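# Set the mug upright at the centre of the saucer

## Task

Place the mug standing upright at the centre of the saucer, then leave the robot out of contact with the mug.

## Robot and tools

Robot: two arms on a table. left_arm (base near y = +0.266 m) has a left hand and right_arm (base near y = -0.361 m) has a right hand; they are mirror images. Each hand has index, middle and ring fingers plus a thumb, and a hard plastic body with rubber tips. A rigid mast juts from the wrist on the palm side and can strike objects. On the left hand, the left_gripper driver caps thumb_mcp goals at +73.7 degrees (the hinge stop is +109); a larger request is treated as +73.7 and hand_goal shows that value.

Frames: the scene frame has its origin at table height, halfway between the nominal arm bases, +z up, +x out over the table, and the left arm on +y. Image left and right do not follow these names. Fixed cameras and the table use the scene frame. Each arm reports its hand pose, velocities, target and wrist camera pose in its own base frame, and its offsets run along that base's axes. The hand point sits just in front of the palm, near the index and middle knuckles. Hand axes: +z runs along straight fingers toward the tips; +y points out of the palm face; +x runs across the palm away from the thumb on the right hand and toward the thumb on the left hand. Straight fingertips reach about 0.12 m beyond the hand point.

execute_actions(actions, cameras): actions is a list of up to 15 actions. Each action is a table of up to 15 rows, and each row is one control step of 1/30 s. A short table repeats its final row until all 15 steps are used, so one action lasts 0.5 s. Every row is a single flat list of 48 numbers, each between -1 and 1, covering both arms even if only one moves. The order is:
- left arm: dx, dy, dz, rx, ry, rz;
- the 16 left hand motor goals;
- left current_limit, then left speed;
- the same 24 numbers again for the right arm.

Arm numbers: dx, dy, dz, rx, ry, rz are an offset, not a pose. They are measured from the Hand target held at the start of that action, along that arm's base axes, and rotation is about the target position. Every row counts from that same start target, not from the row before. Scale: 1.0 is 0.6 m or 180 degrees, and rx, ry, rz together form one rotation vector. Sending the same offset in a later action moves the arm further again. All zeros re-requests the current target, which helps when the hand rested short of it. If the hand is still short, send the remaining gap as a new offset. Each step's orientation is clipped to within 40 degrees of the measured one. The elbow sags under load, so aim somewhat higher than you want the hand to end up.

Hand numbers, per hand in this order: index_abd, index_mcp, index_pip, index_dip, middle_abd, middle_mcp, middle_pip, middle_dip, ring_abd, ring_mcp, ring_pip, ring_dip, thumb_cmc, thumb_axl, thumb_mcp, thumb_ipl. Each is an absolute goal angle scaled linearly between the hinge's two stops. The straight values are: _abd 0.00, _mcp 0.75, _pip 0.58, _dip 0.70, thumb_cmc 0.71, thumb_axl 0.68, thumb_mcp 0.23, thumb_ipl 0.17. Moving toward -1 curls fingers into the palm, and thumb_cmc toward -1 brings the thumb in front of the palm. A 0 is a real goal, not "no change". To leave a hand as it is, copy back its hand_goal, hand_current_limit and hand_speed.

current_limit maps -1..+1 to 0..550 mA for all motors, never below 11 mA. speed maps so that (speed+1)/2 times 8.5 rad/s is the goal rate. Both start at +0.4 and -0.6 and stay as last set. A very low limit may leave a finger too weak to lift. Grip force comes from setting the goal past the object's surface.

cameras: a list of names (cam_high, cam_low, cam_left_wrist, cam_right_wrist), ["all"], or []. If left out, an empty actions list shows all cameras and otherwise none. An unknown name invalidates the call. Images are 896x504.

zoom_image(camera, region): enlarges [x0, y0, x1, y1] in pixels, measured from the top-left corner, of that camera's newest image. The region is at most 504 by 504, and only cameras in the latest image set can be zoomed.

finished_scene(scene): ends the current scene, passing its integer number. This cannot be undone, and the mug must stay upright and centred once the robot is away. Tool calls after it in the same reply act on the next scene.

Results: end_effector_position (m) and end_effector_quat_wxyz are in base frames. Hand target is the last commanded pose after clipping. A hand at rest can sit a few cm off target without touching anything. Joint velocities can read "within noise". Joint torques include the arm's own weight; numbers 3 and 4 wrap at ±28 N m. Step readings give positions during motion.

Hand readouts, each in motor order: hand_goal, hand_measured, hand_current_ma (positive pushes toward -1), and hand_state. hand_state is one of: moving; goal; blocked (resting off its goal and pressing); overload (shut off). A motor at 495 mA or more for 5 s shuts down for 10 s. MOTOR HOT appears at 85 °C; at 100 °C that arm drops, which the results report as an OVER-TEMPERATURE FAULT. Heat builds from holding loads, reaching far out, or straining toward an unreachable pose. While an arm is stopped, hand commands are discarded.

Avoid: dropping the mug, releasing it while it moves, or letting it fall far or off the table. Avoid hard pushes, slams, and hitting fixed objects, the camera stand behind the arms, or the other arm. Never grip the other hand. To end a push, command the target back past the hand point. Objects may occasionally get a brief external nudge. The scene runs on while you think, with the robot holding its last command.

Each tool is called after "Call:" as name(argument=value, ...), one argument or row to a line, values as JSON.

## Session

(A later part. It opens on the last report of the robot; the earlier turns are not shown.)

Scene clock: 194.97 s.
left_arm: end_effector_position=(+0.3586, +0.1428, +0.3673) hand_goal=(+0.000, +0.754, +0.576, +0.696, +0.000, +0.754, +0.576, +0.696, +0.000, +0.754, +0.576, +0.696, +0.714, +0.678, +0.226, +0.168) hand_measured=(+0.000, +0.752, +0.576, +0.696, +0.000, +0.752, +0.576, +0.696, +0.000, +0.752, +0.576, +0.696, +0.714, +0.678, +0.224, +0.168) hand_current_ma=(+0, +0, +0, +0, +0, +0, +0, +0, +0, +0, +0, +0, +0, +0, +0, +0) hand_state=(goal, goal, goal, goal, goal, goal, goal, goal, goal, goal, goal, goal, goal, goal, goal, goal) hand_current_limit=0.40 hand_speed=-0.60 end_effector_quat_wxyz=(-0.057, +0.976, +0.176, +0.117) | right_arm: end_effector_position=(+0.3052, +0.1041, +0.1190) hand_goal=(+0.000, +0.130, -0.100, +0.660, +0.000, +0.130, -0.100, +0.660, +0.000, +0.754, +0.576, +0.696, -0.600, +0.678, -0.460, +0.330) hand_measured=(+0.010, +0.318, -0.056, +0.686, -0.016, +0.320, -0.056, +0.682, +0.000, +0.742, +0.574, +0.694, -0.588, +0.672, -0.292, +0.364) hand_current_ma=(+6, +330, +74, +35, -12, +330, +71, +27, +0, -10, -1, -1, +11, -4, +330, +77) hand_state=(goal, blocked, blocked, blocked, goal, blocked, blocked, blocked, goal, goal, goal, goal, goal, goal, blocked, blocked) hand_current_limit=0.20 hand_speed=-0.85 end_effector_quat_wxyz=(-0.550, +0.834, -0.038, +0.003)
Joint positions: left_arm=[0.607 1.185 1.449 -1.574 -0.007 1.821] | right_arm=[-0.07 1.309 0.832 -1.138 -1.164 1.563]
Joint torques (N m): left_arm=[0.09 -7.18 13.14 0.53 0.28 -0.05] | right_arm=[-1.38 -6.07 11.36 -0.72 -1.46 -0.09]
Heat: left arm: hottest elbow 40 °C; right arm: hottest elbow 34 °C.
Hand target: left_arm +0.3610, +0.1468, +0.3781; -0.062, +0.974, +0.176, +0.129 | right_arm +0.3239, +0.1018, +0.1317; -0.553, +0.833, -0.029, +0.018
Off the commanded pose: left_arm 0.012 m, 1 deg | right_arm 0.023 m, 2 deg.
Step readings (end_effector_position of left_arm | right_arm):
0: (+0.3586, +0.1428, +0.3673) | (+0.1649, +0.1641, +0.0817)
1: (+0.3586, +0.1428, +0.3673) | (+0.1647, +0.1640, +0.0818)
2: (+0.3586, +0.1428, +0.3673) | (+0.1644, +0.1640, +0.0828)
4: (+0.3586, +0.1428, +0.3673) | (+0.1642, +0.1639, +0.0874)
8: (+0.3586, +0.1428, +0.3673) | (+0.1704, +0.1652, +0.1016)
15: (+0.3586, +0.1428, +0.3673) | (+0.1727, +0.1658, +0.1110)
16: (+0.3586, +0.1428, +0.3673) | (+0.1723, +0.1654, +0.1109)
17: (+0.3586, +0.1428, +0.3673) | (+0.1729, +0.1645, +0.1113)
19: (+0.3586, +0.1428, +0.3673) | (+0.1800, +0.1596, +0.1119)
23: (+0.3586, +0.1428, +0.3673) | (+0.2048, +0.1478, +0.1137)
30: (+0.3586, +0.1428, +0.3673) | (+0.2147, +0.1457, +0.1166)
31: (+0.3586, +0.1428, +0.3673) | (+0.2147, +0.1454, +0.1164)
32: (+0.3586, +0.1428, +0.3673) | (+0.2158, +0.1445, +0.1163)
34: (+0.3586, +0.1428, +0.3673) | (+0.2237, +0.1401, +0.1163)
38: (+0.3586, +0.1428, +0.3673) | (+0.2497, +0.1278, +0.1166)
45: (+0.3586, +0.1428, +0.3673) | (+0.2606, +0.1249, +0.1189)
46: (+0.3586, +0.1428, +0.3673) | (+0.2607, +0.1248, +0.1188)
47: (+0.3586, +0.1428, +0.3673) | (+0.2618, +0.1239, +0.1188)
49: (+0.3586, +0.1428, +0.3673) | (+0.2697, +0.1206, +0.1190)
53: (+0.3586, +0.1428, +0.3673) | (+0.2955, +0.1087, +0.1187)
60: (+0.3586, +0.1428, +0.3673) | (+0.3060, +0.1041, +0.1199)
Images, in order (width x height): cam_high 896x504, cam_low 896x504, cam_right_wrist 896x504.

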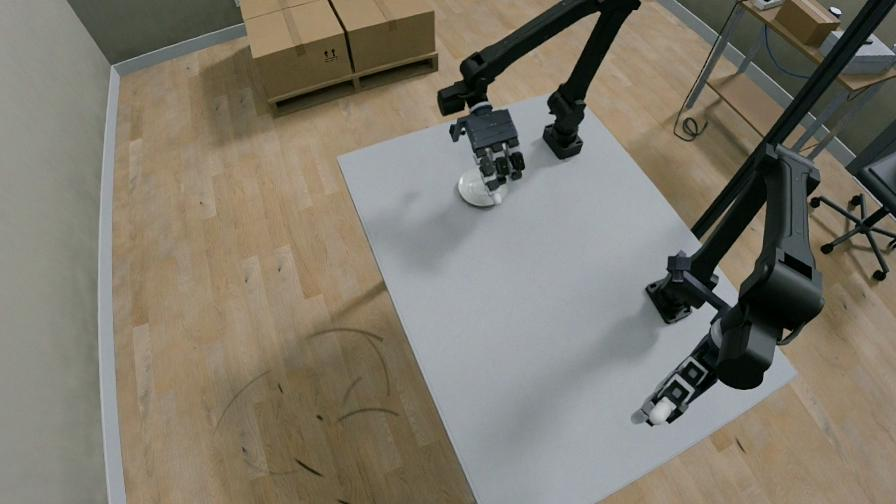

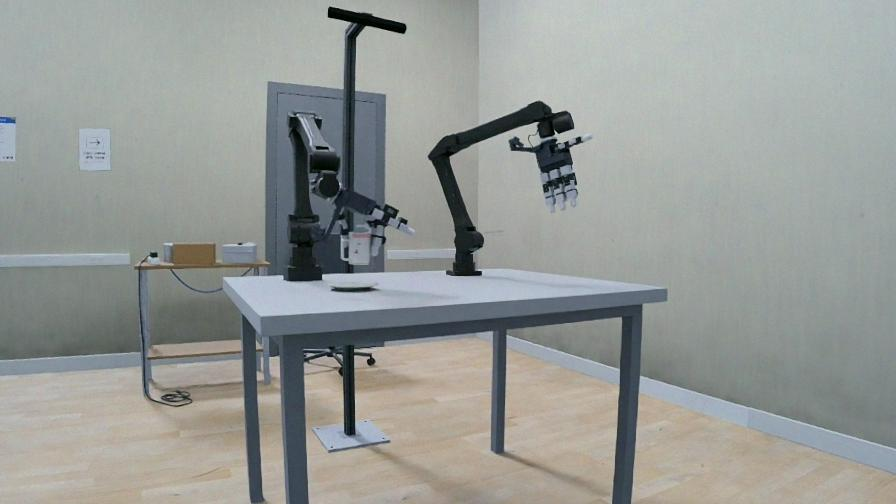

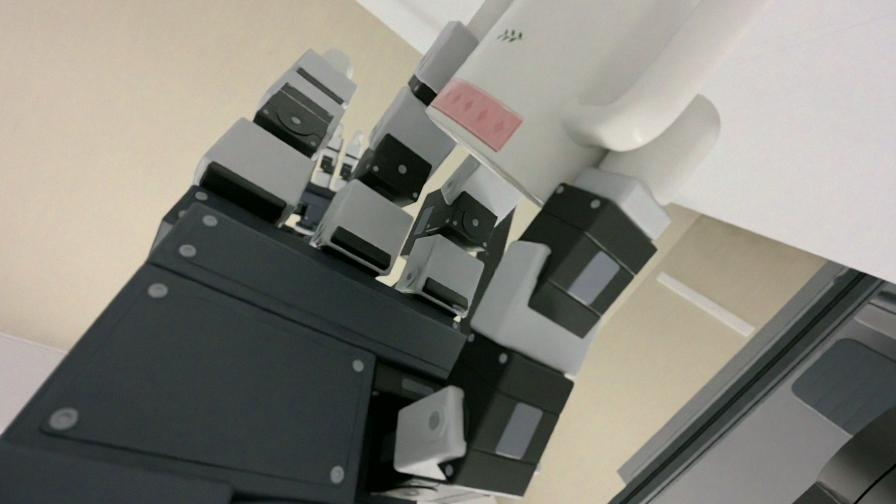

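Call:
execute_actions(
  actions=[
    [[0,0,0,0,0,0,0,0.754,0.576,0.696,0,0.754,0.576,0.696,0,0.754,0.576,0.696,0.714,0.678,0.226,0.168,0.4,-0.6,0.022,-0.0238,0,0,0,0,0,0.13,-0.1,0.66,0,0.13,-0.1,0.66,0,0.753,0.576,0.696,-0.6,0.678,-0.46,0.33,0.2,-0.85]],
    [[0,0,0,0,0,0,0,0.754,0.576,0.696,0,0.754,0.576,0.696,0,0.754,0.576,0.696,0.714,0.678,0.226,0.168,0.4,-0.6,0.015,-0.0238,-0.06,0,0,0,0,0.13,-0.1,0.66,0,0.13,-0.1,0.66,0,0.753,0.576,0.696,-0.6,0.678,-0.46,0.33,0.2,-0.85]],
  ],
  cameras=["cam_low","cam_high","cam_right_wrist"],
)

Call:
zoom_image(
  camera="cam_low",
  region=[320, 220, 390, 300],
)

Call:
zoom_image(
  camera="cam_high",
  region=[445, 130, 535, 220],
)

Scene clock: 226.77 s.
left_arm: end_effector_position=(+0.3586, +0.1428, +0.3673) hand_goal=(+0.000, +0.754, +0.576, +0.696, +0.000, +0.754, +0.576, +0.696, +0.000, +0.754, +0.576, +0.696, +0.714, +0.678, +0.226, +0.168) hand_measured=(+0.000, +0.752, +0.576, +0.696, +0.000, +0.752, +0.576, +0.696, +0.000, +0.752, +0.576, +0.696, +0.714, +0.678, +0.224, +0.168) hand_current_ma=(+0, +0, +0, +0, +0, +0, +0, +0, +0, +0, +0, +0, +0, +0, +0, +0) hand_state=(goal, goal, goal, goal, goal, goal, goal, goal, goal, goal, goal, goal, goal, goal, goal, goal) hand_current_limit=0.40 hand_speed=-0.60 end_effector_quat_wxyz=(-0.057, +0.976, +0.176, +0.117) | right_arm: end_effector_position=(+0.3275, +0.0783, +0.0868) hand_goal=(+0.000, +0.130, -0.100, +0.660, +0.000, +0.130, -0.100, +0.660, +0.000, +0.754, +0.576, +0.696, -0.600, +0.678, -0.460, +0.330) hand_measured=(+0.010, +0.318, -0.056, +0.686, -0.016, +0.320, -0.056, +0.682, +0.000, +0.742, +0.574, +0.694, -0.588, +0.672, -0.292, +0.364) hand_current_ma=(+6, +330, +74, +35, -12, +330, +71, +27, +0, -10, -1, -1, +11, -4, +330, +77) hand_state=(goal, blocked, blocked, blocked, goal, blocked, blocked, blocked, goal, goal, goal, goal, goal, goal, blocked, blocked) hand_current_limit=0.20 hand_speed=-0.85 end_effector_quat_wxyz=(-0.552, +0.833, -0.038, -0.002)
Joint positions: left_arm=[0.607 1.185 1.449 -1.574 -0.007 1.821] | right_arm=[-0.14 1.468 0.885 -1.215 -1.157 1.372]
Joint torques (N m): left_arm=[-0.09 -7.24 13.14 0.5 0.27 -0.03] | right_arm=[-1.55 -8.35 9.77 -0.54 -1.39 -0.09]
Heat: left arm: hottest elbow 40 °C; right arm: hottest elbow 37 °C.
Hand target: left_arm +0.3610, +0.1468, +0.3781; -0.062, +0.974, +0.176, +0.129 | right_arm +0.3461, +0.0733, +0.0957; -0.553, +0.833, -0.029, +0.018
Off the commanded pose: left_arm 0.012 m, 1 deg | right_arm 0.021 m, 3 deg.
Step readings (end_effector_position of left_arm | right_arm):
0: (+0.3586, +0.1428, +0.3673) | (+0.3052, +0.1041, +0.1190)
1: (+0.3586, +0.1428, +0.3673) | (+0.3053, +0.1041, +0.1192)
2: (+0.3586, +0.1428, +0.3673) | (+0.3055, +0.1038, +0.1196)
4: (+0.3586, +0.1428, +0.3673) | (+0.3075, +0.1022, +0.1206)
8: (+0.3586, +0.1428, +0.3673) | (+0.3155, +0.0961, +0.1204)
15: (+0.3586, +0.1428, +0.3673) | (+0.3183, +0.0925, +0.1203)
16: (+0.3586, +0.1428, +0.3673) | (+0.3183, +0.0925, +0.1201)
17: (+0.3586, +0.1428, +0.3673) | (+0.3191, +0.0917, +0.1189)
19: (+0.3586, +0.1428, +0.3673) | (+0.3212, +0.0894, +0.1131)
23: (+0.3586, +0.1428, +0.3673) | (+0.3244, +0.0820, +0.0954)
30: (+0.3586, +0.1428, +0.3673) | (+0.3267, +0.0784, +0.0870)
Images, in order (width x height): cam_high 896x504, cam_low 896x504, cam_right_wrist 896x504.

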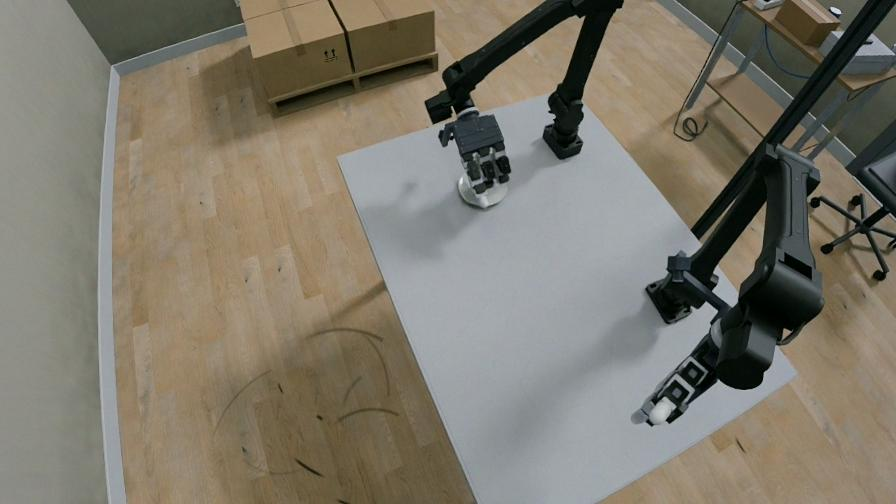

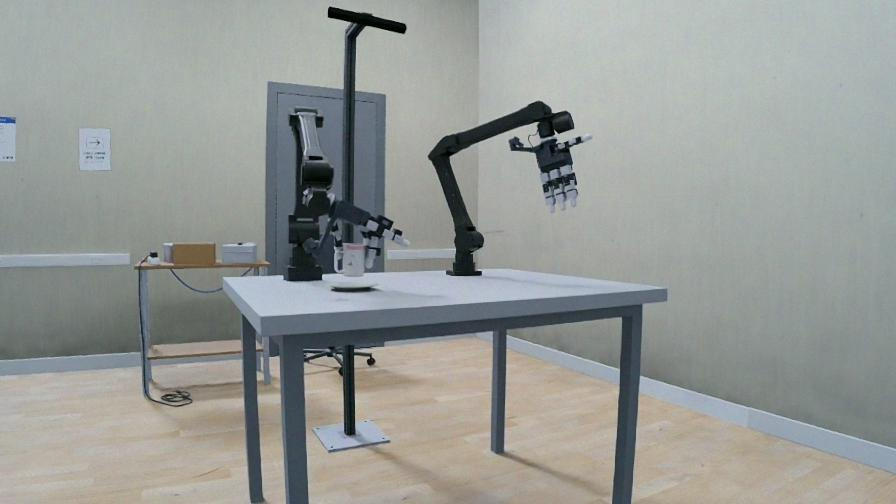

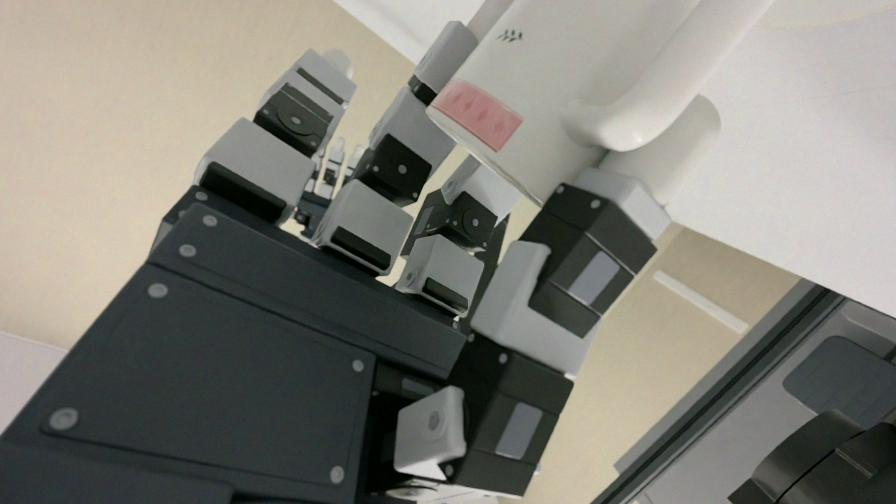

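Scaled by 6.300 from the camera's 896x504 image, which has a finer 1280x720 frame.

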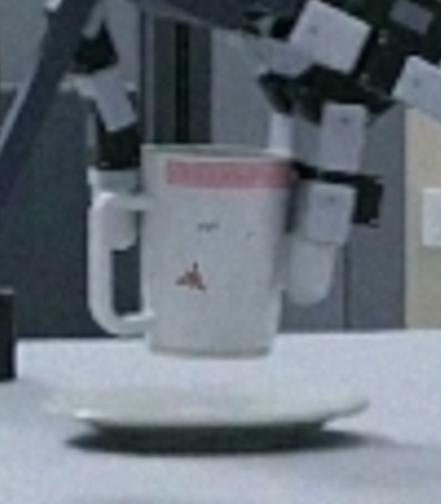

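Scaled by 5.600 from the camera's 896x504 image, which has a finer 1280x720 frame.

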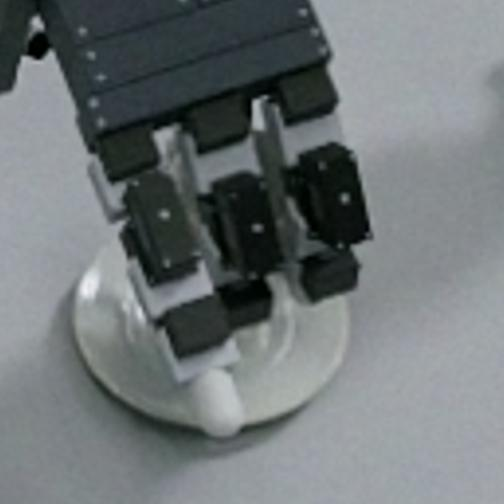

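Call:
execute_actions(
  actions=[
    [[0,0,0,0,0,0,0,0.754,0.576,0.696,0,0.754,0.576,0.696,0,0.754,0.576,0.696,0.714,0.678,0.226,0.168,0.4,-0.6,0.003,0,-0.03,0,0,0,0,0.13,-0.1,0.66,0,0.13,-0.1,0.66,0,0.753,0.576,0.696,-0.6,0.678,-0.46,0.33,0.2,-0.85]],
  ],
  cameras=["cam_low","cam_high"],
)

Call:
zoom_image(
  camera="cam_low",
  region=[320, 220, 390, 300],
)

Call:
zoom_image(
  camera="cam_high",
  region=[445, 130, 535, 220],
)

Scene clock: 236.30 s.
left_arm: end_effector_position=(+0.3586, +0.1428, +0.3673) hand_goal=(+0.000, +0.754, +0.576, +0.696, +0.000, +0.754, +0.576, +0.696, +0.000, +0.754, +0.576, +0.696, +0.714, +0.678, +0.226, +0.168) hand_measured=(+0.000, +0.752, +0.576, +0.696, +0.000, +0.752, +0.576, +0.696, +0.000, +0.752, +0.576, +0.696, +0.714, +0.678, +0.224, +0.168) hand_current_ma=(+0, +0, +0, +0, +0, +0, +0, +0, +0, +0, +0, +0, +0, +0, +0, +0) hand_state=(goal, goal, goal, goal, goal, goal, goal, goal, goal, goal, goal, goal, goal, goal, goal, goal) hand_current_limit=0.40 hand_speed=-0.60 end_effector_quat_wxyz=(-0.057, +0.976, +0.176, +0.117) | right_arm: end_effector_position=(+0.3369, +0.0770, +0.0757) hand_goal=(+0.000, +0.130, -0.100, +0.660, +0.000, +0.130, -0.100, +0.660, +0.000, +0.754, +0.576, +0.696, -0.600, +0.678, -0.460, +0.330) hand_measured=(+0.010, +0.318, -0.056, +0.686, -0.016, +0.320, -0.056, +0.682, +0.000, +0.742, +0.574, +0.694, -0.588, +0.672, -0.292, +0.364) hand_current_ma=(+6, +330, +74, +35, -12, +330, +71, +27, +0, -10, -1, -1, +11, -4, +330, +77) hand_state=(goal, blocked, blocked, blocked, goal, blocked, blocked, blocked, goal, goal, goal, goal, goal, goal, blocked, blocked) hand_current_limit=0.20 hand_speed=-0.85 end_effector_quat_wxyz=(-0.551, +0.834, -0.031, +0.007)
Joint positions: left_arm=[0.607 1.185 1.449 -1.574 -0.007 1.821] | right_arm=[-0.14 1.497 0.885 -1.166 -1.158 1.37]
Joint torques (N m): left_arm=[0.03 -7.36 13.11 0.49 0.27 -0.03] | right_arm=[-1.38 -8.35 8.25 -0.32 -1.4 -0.07]
Heat: left arm: hottest elbow 40 °C; right arm: hottest elbow 36 °C.
Hand target: left_arm +0.3610, +0.1468, +0.3781; -0.062, +0.974, +0.176, +0.129 | right_arm +0.3479, +0.0733, +0.0777; -0.553, +0.833, -0.029, +0.018
Off the commanded pose: left_arm 0.012 m, 1 deg | right_arm 0.012 m, 1 deg.
Step readings (end_effector_position of left_arm | right_arm):
0: (+0.3586, +0.1428, +0.3673) | (+0.3275, +0.0783, +0.0868)
1: (+0.3586, +0.1428, +0.3673) | (+0.3276, +0.0783, +0.0868)
2: (+0.3586, +0.1428, +0.3673) | (+0.3284, +0.0782, +0.0866)
4: (+0.3586, +0.1428, +0.3673) | (+0.3312, +0.0778, +0.0847)
8: (+0.3586, +0.1428, +0.3673) | (+0.3352, +0.0773, +0.0790)
15: (+0.3586, +0.1428, +0.3673) | (+0.3368, +0.0771, +0.0757)
Images, in order (width x height): cam_high 896x504, cam_low 896x504.

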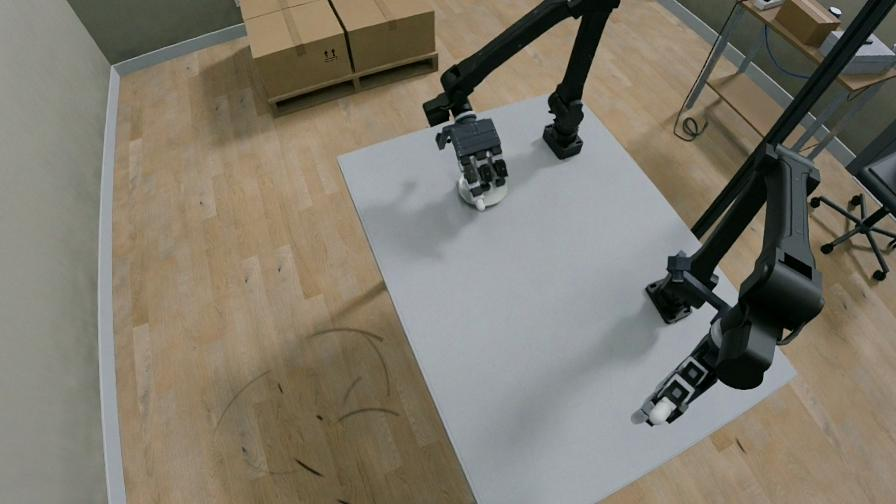

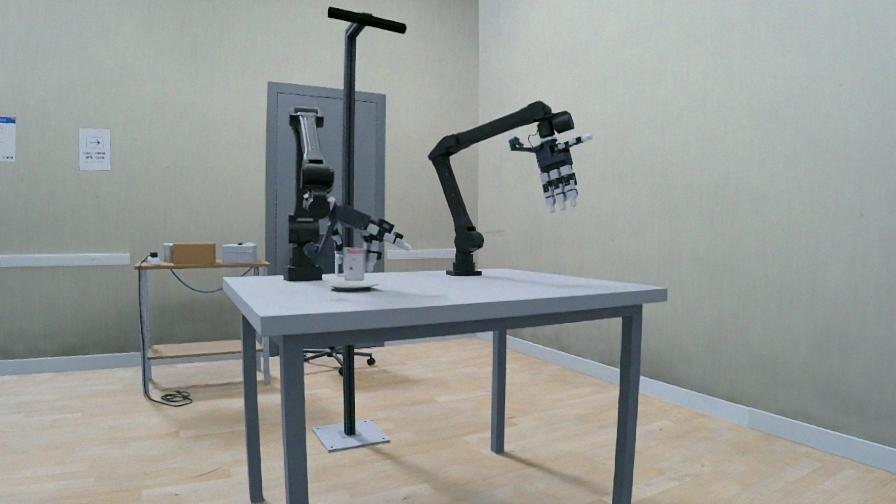

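Scaled by 6.300 from the camera's 896x504 image, which has a finer 1280x720 frame.

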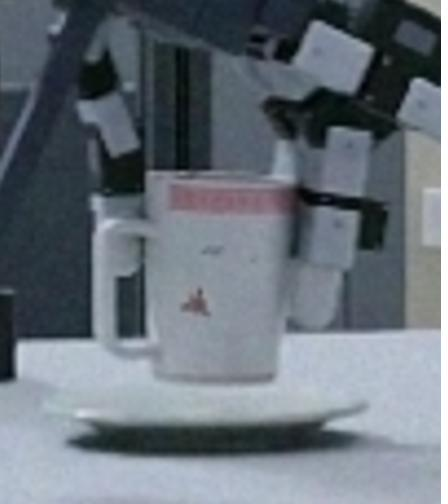

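Scaled by 5.600 from the camera's 896x504 image, which has a finer 1280x720 frame.

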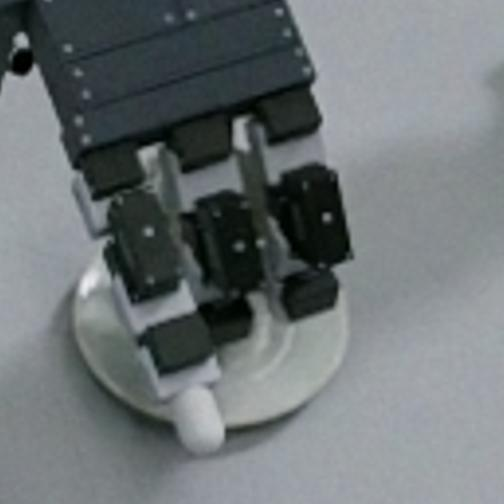

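Call:
execute_actions(
  actions=[
    [[0,0,0,0,0,0,0,0.754,0.576,0.696,0,0.754,0.576,0.696,0,0.754,0.576,0.696,0.714,0.678,0.226,0.168,0.4,-0.6,-0.005,-0.004,-0.016,0,0,0,0,0.13,-0.1,0.66,0,0.13,-0.1,0.66,0,0.753,0.576,0.696,-0.6,0.678,-0.46,0.33,0.2,-0.85]],
  ],
  cameras=["cam_high","cam_low"],
)

Call:
zoom_image(
  camera="cam_low",
  region=[320, 220, 390, 300],
)

Call:
zoom_image(
  camera="cam_high",
  region=[445, 130, 535, 220],
)

Scene clock: 253.97 s.
left_arm: end_effector_position=(+0.3586, +0.1428, +0.3673) hand_goal=(+0.000, +0.754, +0.576, +0.696, +0.000, +0.754, +0.576, +0.696, +0.000, +0.754, +0.576, +0.696, +0.714, +0.678, +0.226, +0.168) hand_measured=(+0.000, +0.752, +0.576, +0.696, +0.000, +0.752, +0.576, +0.696, +0.000, +0.752, +0.576, +0.696, +0.714, +0.678, +0.224, +0.168) hand_current_ma=(+0, +0, +0, +0, +0, +0, +0, +0, +0, +0, +0, +0, +0, +0, +0, +0) hand_state=(goal, goal, goal, goal, goal, goal, goal, goal, goal, goal, goal, goal, goal, goal, goal, goal) hand_current_limit=0.40 hand_speed=-0.60 end_effector_quat_wxyz=(-0.057, +0.976, +0.176, +0.117) | right_arm: end_effector_position=(+0.3404, +0.0760, +0.0712) hand_goal=(+0.000, +0.130, -0.100, +0.660, +0.000, +0.130, -0.100, +0.660, +0.000, +0.754, +0.576, +0.696, -0.600, +0.678, -0.460, +0.330) hand_measured=(+0.010, +0.318, -0.056, +0.686, -0.016, +0.320, -0.056, +0.682, +0.000, +0.742, +0.574, +0.694, -0.588, +0.672, -0.292, +0.364) hand_current_ma=(+6, +330, +74, +35, -12, +330, +71, +27, +0, -10, -1, -1, +11, -4, +330, +77) hand_state=(goal, blocked, blocked, blocked, goal, blocked, blocked, blocked, goal, goal, goal, goal, goal, goal, blocked, blocked) hand_current_limit=0.20 hand_speed=-0.85 end_effector_quat_wxyz=(-0.551, +0.834, -0.025, +0.012)
Joint positions: left_arm=[0.607 1.185 1.449 -1.574 -0.007 1.821] | right_arm=[-0.142 1.508 0.885 -1.153 -1.158 1.356]
Joint torques (N m): left_arm=[0.03 -7.18 13.12 0.51 0.28 -0.04] | right_arm=[-2.02 -8.18 6.89 -0.39 -1.34 -0.1]
Heat: left arm: hottest elbow 40 °C; right arm: hottest elbow 35 °C.
Hand target: left_arm +0.3610, +0.1468, +0.3781; -0.062, +0.974, +0.176, +0.129 | right_arm +0.3449, +0.0710, +0.0681; -0.553, +0.833, -0.029, +0.018
Off the commanded pose: left_arm 0.012 m, 1 deg | right_arm 0.007 m, 1 deg.
Step readings (end_effector_position of left_arm | right_arm):
0: (+0.3586, +0.1428, +0.3673) | (+0.3370, +0.0770, +0.0756)
1: (+0.3586, +0.1428, +0.3673) | (+0.3371, +0.0770, +0.0756)
2: (+0.3586, +0.1428, +0.3673) | (+0.3373, +0.0770, +0.0756)
4: (+0.3586, +0.1428, +0.3673) | (+0.3384, +0.0768, +0.0748)
8: (+0.3586, +0.1428, +0.3673) | (+0.3397, +0.0765, +0.0726)
15: (+0.3586, +0.1428, +0.3673) | (+0.3404, +0.0760, +0.0712)
Images, in order (width x height): cam_high 896x504, cam_low 896x504.

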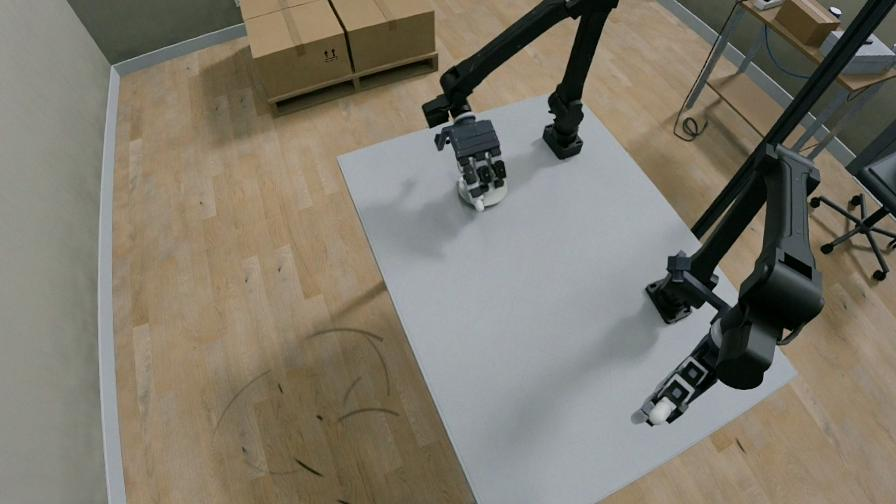

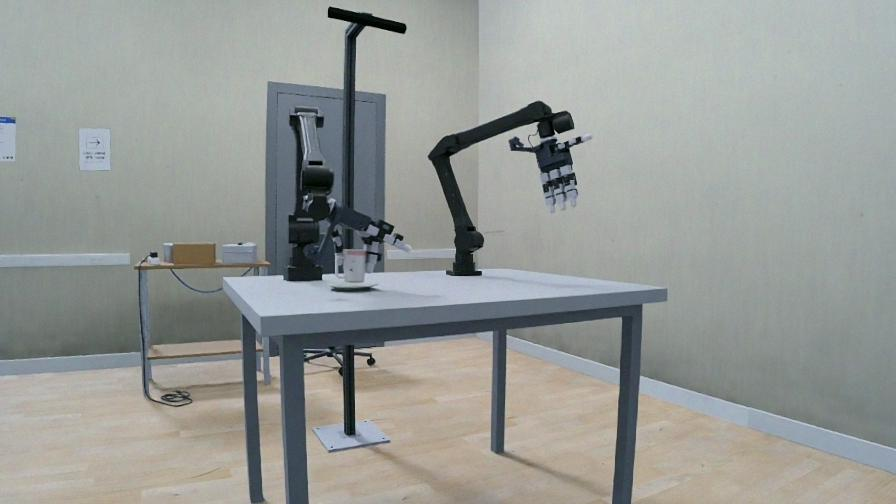

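Scaled by 6.300 from the camera's 896x504 image, which has a finer 1280x720 frame.

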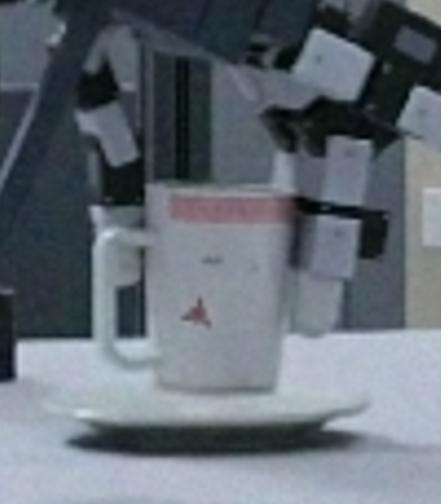

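Scaled by 5.600 from the camera's 896x504 image, which has a finer 1280x720 frame.

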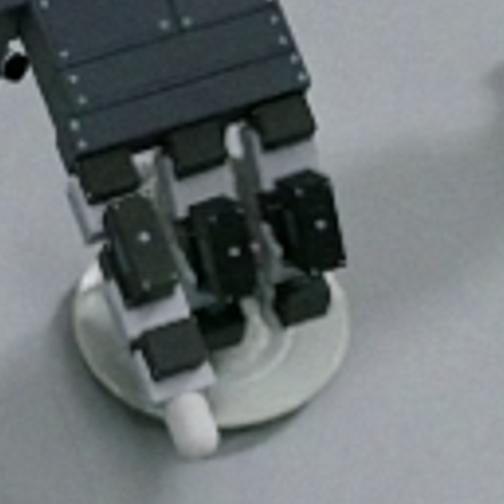

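Call:
zoom_image(
  camera="cam_high",
  region=[455, 165, 510, 212],
)

Call:
zoom_image(
  camera="cam_low",
  region=[322, 270, 386, 300],
)

Scaled by 9.164 from the camera's 896x504 image, which has a finer 1280x720 frame.

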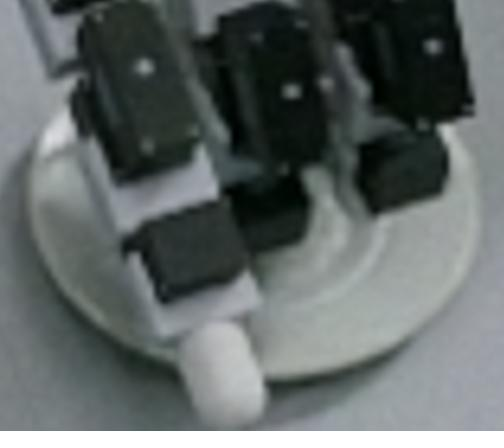

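Scaled by 7.875 from the camera's 896x504 image, which has a finer 1280x720 frame.

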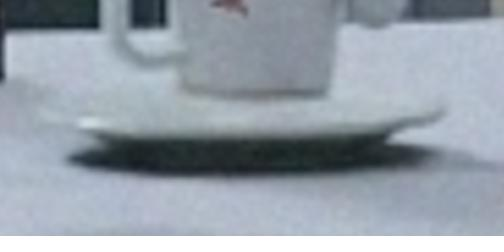

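Call:
zoom_image(
  camera="cam_high",
  region=[478, 178, 504, 204],
)

Scaled by 19.385 from the camera's 896x504 image, which has a finer 1280x720 frame.

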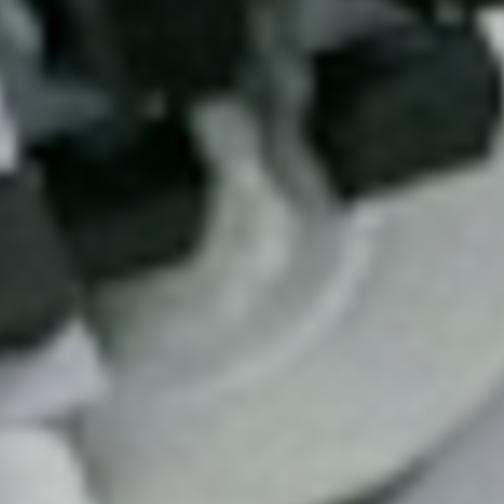

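Call:
execute_actions(
  actions=[
    [[0,0,0,0,0,0,0,0.754,0.576,0.696,0,0.754,0.576,0.696,0,0.754,0.576,0.696,0.714,0.678,0.226,0.168,0.4,-0.6,-0.011,-0.004,-0.014,0,0,0,0,0.13,-0.1,0.66,0,0.13,-0.1,0.66,0,0.753,0.576,0.696,-0.6,0.678,-0.46,0.33,0.2,-0.85]],
  ],
  cameras=["cam_high","cam_low"],
)

Call:
zoom_image(
  camera="cam_low",
  region=[320, 220, 390, 300],
)

Call:
zoom_image(
  camera="cam_high",
  region=[478, 178, 504, 204],
)

Scene clock: 283.40 s.
left_arm: end_effector_position=(+0.3586, +0.1428, +0.3673) hand_goal=(+0.000, +0.754, +0.576, +0.696, +0.000, +0.754, +0.576, +0.696, +0.000, +0.754, +0.576, +0.696, +0.714, +0.678, +0.226, +0.168) hand_measured=(+0.000, +0.752, +0.576, +0.696, +0.000, +0.752, +0.576, +0.696, +0.000, +0.752, +0.576, +0.696, +0.714, +0.678, +0.224, +0.168) hand_current_ma=(+0, +0, +0, +0, +0, +0, +0, +0, +0, +0, +0, +0, +0, +0, +0, +0) hand_state=(goal, goal, goal, goal, goal, goal, goal, goal, goal, goal, goal, goal, goal, goal, goal, goal) hand_current_limit=0.40 hand_speed=-0.60 end_effector_quat_wxyz=(-0.057, +0.976, +0.176, +0.117) | right_arm: end_effector_position=(+0.3340, +0.0735, +0.0629) hand_goal=(+0.000, +0.130, -0.100, +0.660, +0.000, +0.130, -0.100, +0.660, +0.000, +0.754, +0.576, +0.696, -0.600, +0.678, -0.460, +0.330) hand_measured=(+0.010, +0.318, -0.056, +0.686, -0.016, +0.320, -0.056, +0.682, +0.000, +0.742, +0.574, +0.694, -0.588, +0.672, -0.292, +0.364) hand_current_ma=(+6, +330, +74, +35, -12, +330, +71, +27, +0, -10, -1, -1, +11, -4, +330, +77) hand_state=(goal, blocked, blocked, blocked, goal, blocked, blocked, blocked, goal, goal, goal, goal, goal, goal, blocked, blocked) hand_current_limit=0.20 hand_speed=-0.85 end_effector_quat_wxyz=(-0.551, +0.834, -0.026, +0.012)
Joint positions: left_arm=[0.607 1.185 1.449 -1.574 -0.007 1.821] | right_arm=[-0.151 1.513 0.862 -1.146 -1.157 1.333]
Joint torques (N m): left_arm=[0.03 -7.24 13.12 0.53 0.27 -0.05] | right_arm=[-1.85 -7.88 6.71 -0.38 -1.29 -0.11]
Heat: left arm: hottest elbow 40 °C; right arm: hottest elbow 33 °C.
Hand target: left_arm +0.3610, +0.1468, +0.3781; -0.062, +0.974, +0.176, +0.129 | right_arm +0.3384, +0.0686, +0.0598; -0.553, +0.833, -0.028, +0.018
Off the commanded pose: left_arm 0.012 m, 1 deg | right_arm 0.007 m, 1 deg.
Step readings (end_effector_position of left_arm | right_arm):
0: (+0.3586, +0.1428, +0.3673) | (+0.3405, +0.0760, +0.0712)
1: (+0.3586, +0.1428, +0.3673) | (+0.3405, +0.0759, +0.0712)
2: (+0.3586, +0.1428, +0.3673) | (+0.3404, +0.0758, +0.0708)
4: (+0.3586, +0.1428, +0.3673) | (+0.3396, +0.0750, +0.0692)
8: (+0.3586, +0.1428, +0.3673) | (+0.3349, +0.0742, +0.0650)
15: (+0.3586, +0.1428, +0.3673) | (+0.3339, +0.0735, +0.0629)
Images, in order (width x height): cam_high 896x504, cam_low 896x504.

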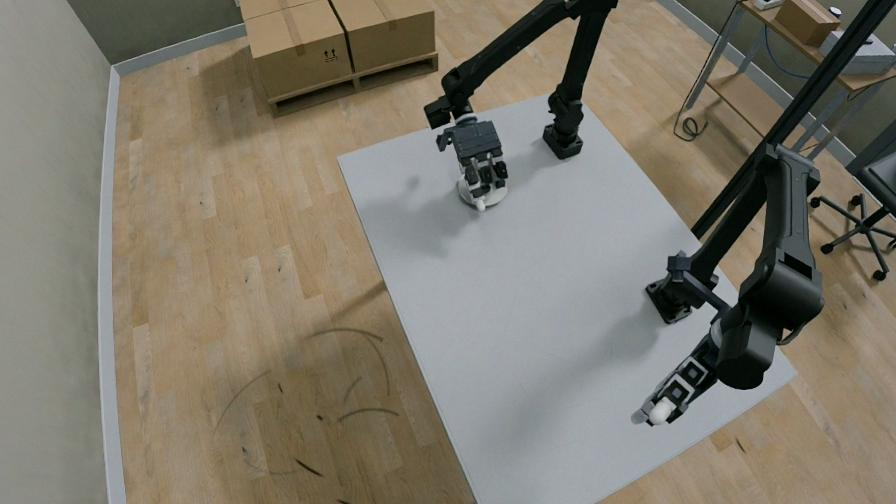

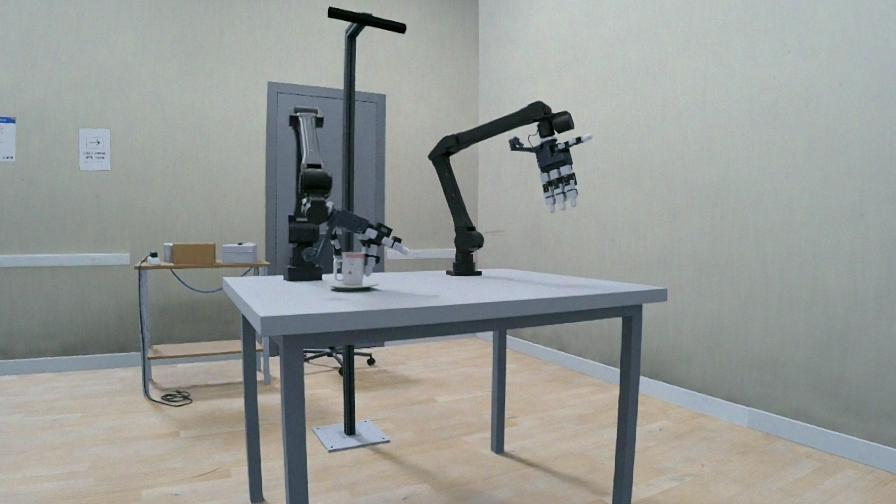

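Scaled by 6.300 from the camera's 896x504 image, which has a finer 1280x720 frame.

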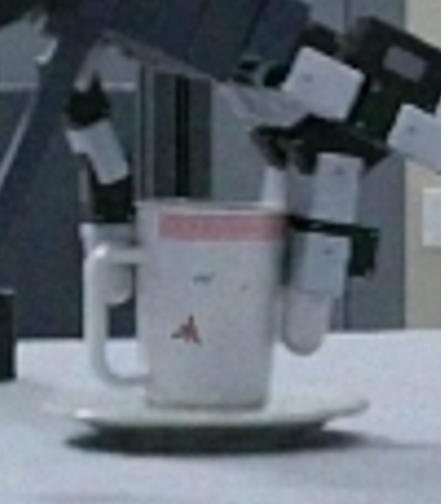

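Scaled by 19.385 from the camera's 896x504 image, which has a finer 1280x720 frame.

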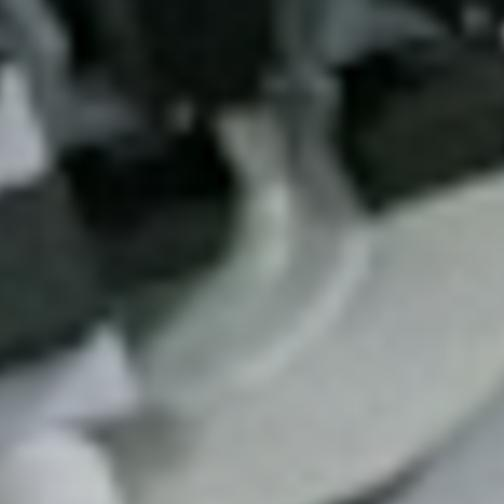

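Call:
execute_actions(
  actions=[
    [[0,0,0,0,0,0,0,0.754,0.576,0.696,0,0.754,0.576,0.696,0,0.754,0.576,0.696,0.714,0.678,0.226,0.168,0.4,-0.6,-0.001,0.001,-0.01,0,0,0,0,0.13,-0.1,0.66,0,0.13,-0.1,0.66,0,0.753,0.576,0.696,-0.6,0.678,-0.46,0.33,0.2,-0.85]],
  ],
  cameras=["cam_low"],
)

Call:
zoom_image(
  camera="cam_low",
  region=[320, 220, 390, 300],
)

Scene clock: 291.00 s.
left_arm: end_effector_position=(+0.3586, +0.1428, +0.3673) hand_goal=(+0.000, +0.754, +0.576, +0.696, +0.000, +0.754, +0.576, +0.696, +0.000, +0.754, +0.576, +0.696, +0.714, +0.678, +0.226, +0.168) hand_measured=(+0.000, +0.752, +0.576, +0.696, +0.000, +0.752, +0.576, +0.696, +0.000, +0.752, +0.576, +0.696, +0.714, +0.678, +0.224, +0.168) hand_current_ma=(+0, +0, +0, +0, +0, +0, +0, +0, +0, +0, +0, +0, +0, +0, +0, +0) hand_state=(goal, goal, goal, goal, goal, goal, goal, goal, goal, goal, goal, goal, goal, goal, goal, goal) hand_current_limit=0.40 hand_speed=-0.60 end_effector_quat_wxyz=(-0.057, +0.976, +0.176, +0.117) | right_arm: end_effector_position=(+0.3347, +0.0734, +0.0571) hand_goal=(+0.000, +0.130, -0.100, +0.660, +0.000, +0.130, -0.100, +0.660, +0.000, +0.754, +0.576, +0.696, -0.600, +0.678, -0.460, +0.330) hand_measured=(+0.010, +0.318, -0.056, +0.686, -0.016, +0.320, -0.056, +0.682, +0.000, +0.742, +0.574, +0.694, -0.588, +0.672, -0.292, +0.364) hand_current_ma=(+6, +330, +74, +35, -12, +330, +71, +27, +0, -10, -1, -1, +11, -4, +330, +77) hand_state=(goal, blocked, blocked, blocked, goal, blocked, blocked, blocked, goal, goal, goal, goal, goal, goal, blocked, blocked) hand_current_limit=0.20 hand_speed=-0.85 end_effector_quat_wxyz=(-0.551, +0.834, -0.024, +0.014)
Joint positions: left_arm=[0.607 1.185 1.449 -1.574 -0.007 1.821] | right_arm=[-0.151 1.522 0.854 -1.125 -1.157 1.332]
Joint torques (N m): left_arm=[0.09 -7.18 13.14 0.53 0.27 -0.04] | right_arm=[-1.9 -8 6.52 -0.4 -1.3 -0.1]
Heat: left arm: hottest elbow 40 °C; right arm: hottest elbow 33 °C.
Hand target: left_arm +0.3610, +0.1468, +0.3781; -0.062, +0.974, +0.176, +0.129 | right_arm +0.3379, +0.0691, +0.0538; -0.553, +0.833, -0.029, +0.018
Off the commanded pose: left_arm 0.012 m, 1 deg | right_arm 0.006 m, 1 deg.
Step readings (end_effector_position of left_arm | right_arm):
0: (+0.3586, +0.1428, +0.3673) | (+0.3341, +0.0735, +0.0629)
1: (+0.3586, +0.1428, +0.3673) | (+0.3342, +0.0735, +0.0629)
2: (+0.3586, +0.1428, +0.3673) | (+0.3344, +0.0735, +0.0626)
4: (+0.3586, +0.1428, +0.3673) | (+0.3353, +0.0733, +0.0616)
8: (+0.3586, +0.1428, +0.3673) | (+0.3351, +0.0734, +0.0588)
15: (+0.3586, +0.1428, +0.3673) | (+0.3345, +0.0734, +0.0572)
Images, in order (width x height): cam_low 896x504.

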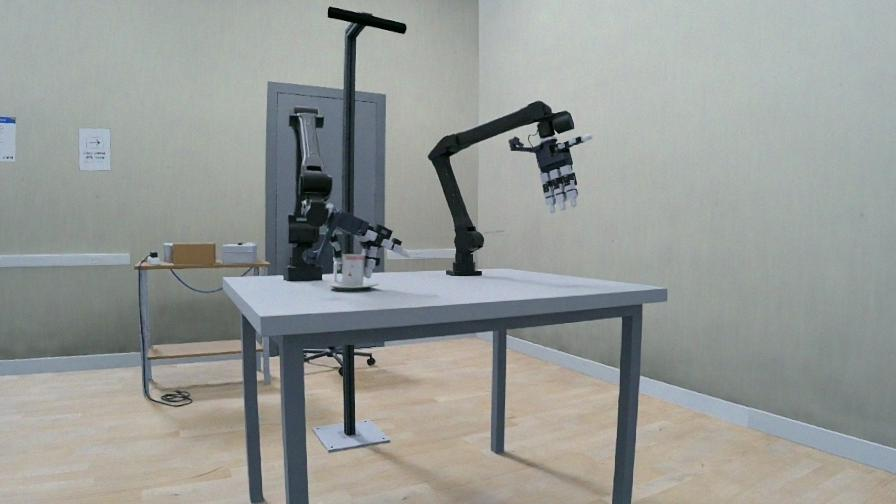

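Scaled by 6.300 from the camera's 896x504 image, which has a finer 1280x720 frame.

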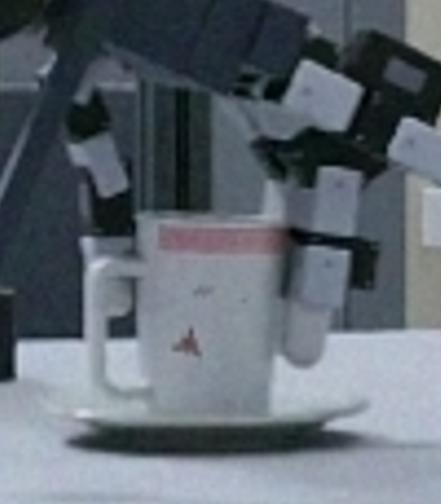

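Call:
execute_actions(
  actions=[
    [[0,0,0,0,0,0,0,0.754,0.576,0.696,0,0.754,0.576,0.696,0,0.754,0.576,0.696,0.714,0.678,0.226,0.168,0.4,-0.6,-0.003,0,-0.008,0,0,0,0,0.13,-0.1,0.66,0,0.13,-0.1,0.66,0,0.753,0.576,0.696,-0.6,0.678,-0.46,0.33,0.2,-0.85]],
  ],
  cameras=["cam_low"],
)

Call:
zoom_image(
  camera="cam_low",
  region=[320, 220, 390, 300],
)

Scene clock: 294.93 s.
left_arm: end_effector_position=(+0.3586, +0.1428, +0.3673) hand_goal=(+0.000, +0.754, +0.576, +0.696, +0.000, +0.754, +0.576, +0.696, +0.000, +0.754, +0.576, +0.696, +0.714, +0.678, +0.226, +0.168) hand_measured=(+0.000, +0.752, +0.576, +0.696, +0.000, +0.752, +0.576, +0.696, +0.000, +0.752, +0.576, +0.696, +0.714, +0.678, +0.224, +0.168) hand_current_ma=(+0, +0, +0, +0, +0, +0, +0, +0, +0, +0, +0, +0, +0, +0, +0, +0) hand_state=(goal, goal, goal, goal, goal, goal, goal, goal, goal, goal, goal, goal, goal, goal, goal, goal) hand_current_limit=0.40 hand_speed=-0.60 end_effector_quat_wxyz=(-0.057, +0.976, +0.176, +0.117) | right_arm: end_effector_position=(+0.3341, +0.0734, +0.0548) hand_goal=(+0.000, +0.130, -0.100, +0.660, +0.000, +0.130, -0.100, +0.660, +0.000, +0.754, +0.576, +0.696, -0.600, +0.678, -0.460, +0.330) hand_measured=(+0.010, +0.318, -0.056, +0.686, -0.016, +0.320, -0.056, +0.682, +0.000, +0.742, +0.574, +0.694, -0.588, +0.672, -0.292, +0.364) hand_current_ma=(+6, +330, +74, +35, -12, +330, +71, +26, +0, -10, -1, -1, +11, -4, +330, +77) hand_state=(goal, blocked, blocked, blocked, goal, blocked, blocked, blocked, goal, goal, goal, goal, goal, goal, blocked, blocked) hand_current_limit=0.20 hand_speed=-0.85 end_effector_quat_wxyz=(-0.551, +0.834, -0.024, +0.016)
Joint positions: left_arm=[0.607 1.185 1.449 -1.574 -0.007 1.821] | right_arm=[-0.152 1.524 0.848 -1.115 -1.158 1.332]
Joint torques (N m): left_arm=[0.03 -7.18 13.12 0.51 0.27 -0.04] | right_arm=[-1.67 -7.82 6.12 -0.2 -1.26 -0.11]
Heat: left arm: hottest elbow 40 °C; right arm: hottest elbow 33 °C.
Hand target: left_arm +0.3610, +0.1468, +0.3781; -0.062, +0.974, +0.176, +0.129 | right_arm +0.3360, +0.0691, +0.0490; -0.553, +0.833, -0.029, +0.018
Off the commanded pose: left_arm 0.012 m, 1 deg | right_arm 0.007 m, 1 deg.
Step readings (end_effector_position of left_arm | right_arm):
0: (+0.3586, +0.1428, +0.3673) | (+0.3347, +0.0734, +0.0571)
1: (+0.3586, +0.1428, +0.3673) | (+0.3347, +0.0734, +0.0571)
2: (+0.3586, +0.1428, +0.3673) | (+0.3347, +0.0734, +0.0569)
4: (+0.3586, +0.1428, +0.3673) | (+0.3348, +0.0734, +0.0561)
8: (+0.3586, +0.1428, +0.3673) | (+0.3340, +0.0736, +0.0548)
15: (+0.3586, +0.1428, +0.3673) | (+0.3341, +0.0734, +0.0548)
Images, in order (width x height): cam_low 896x504.

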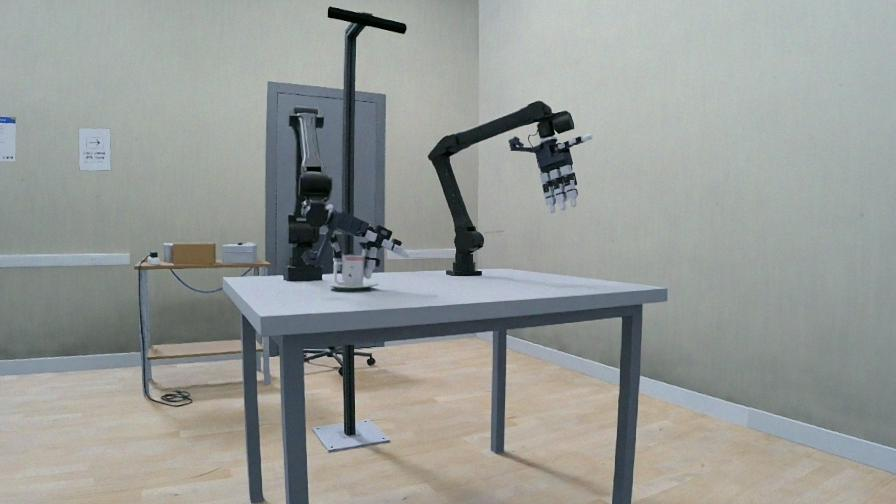

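Scaled by 6.300 from the camera's 896x504 image, which has a finer 1280x720 frame.

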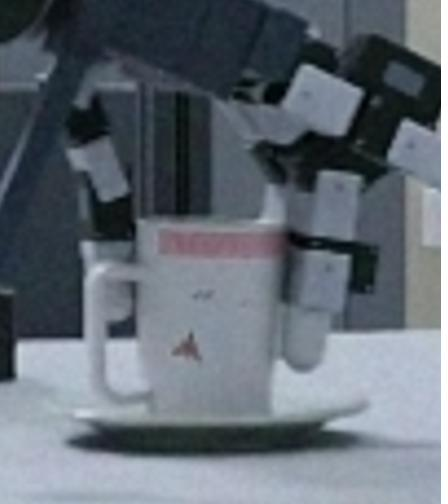

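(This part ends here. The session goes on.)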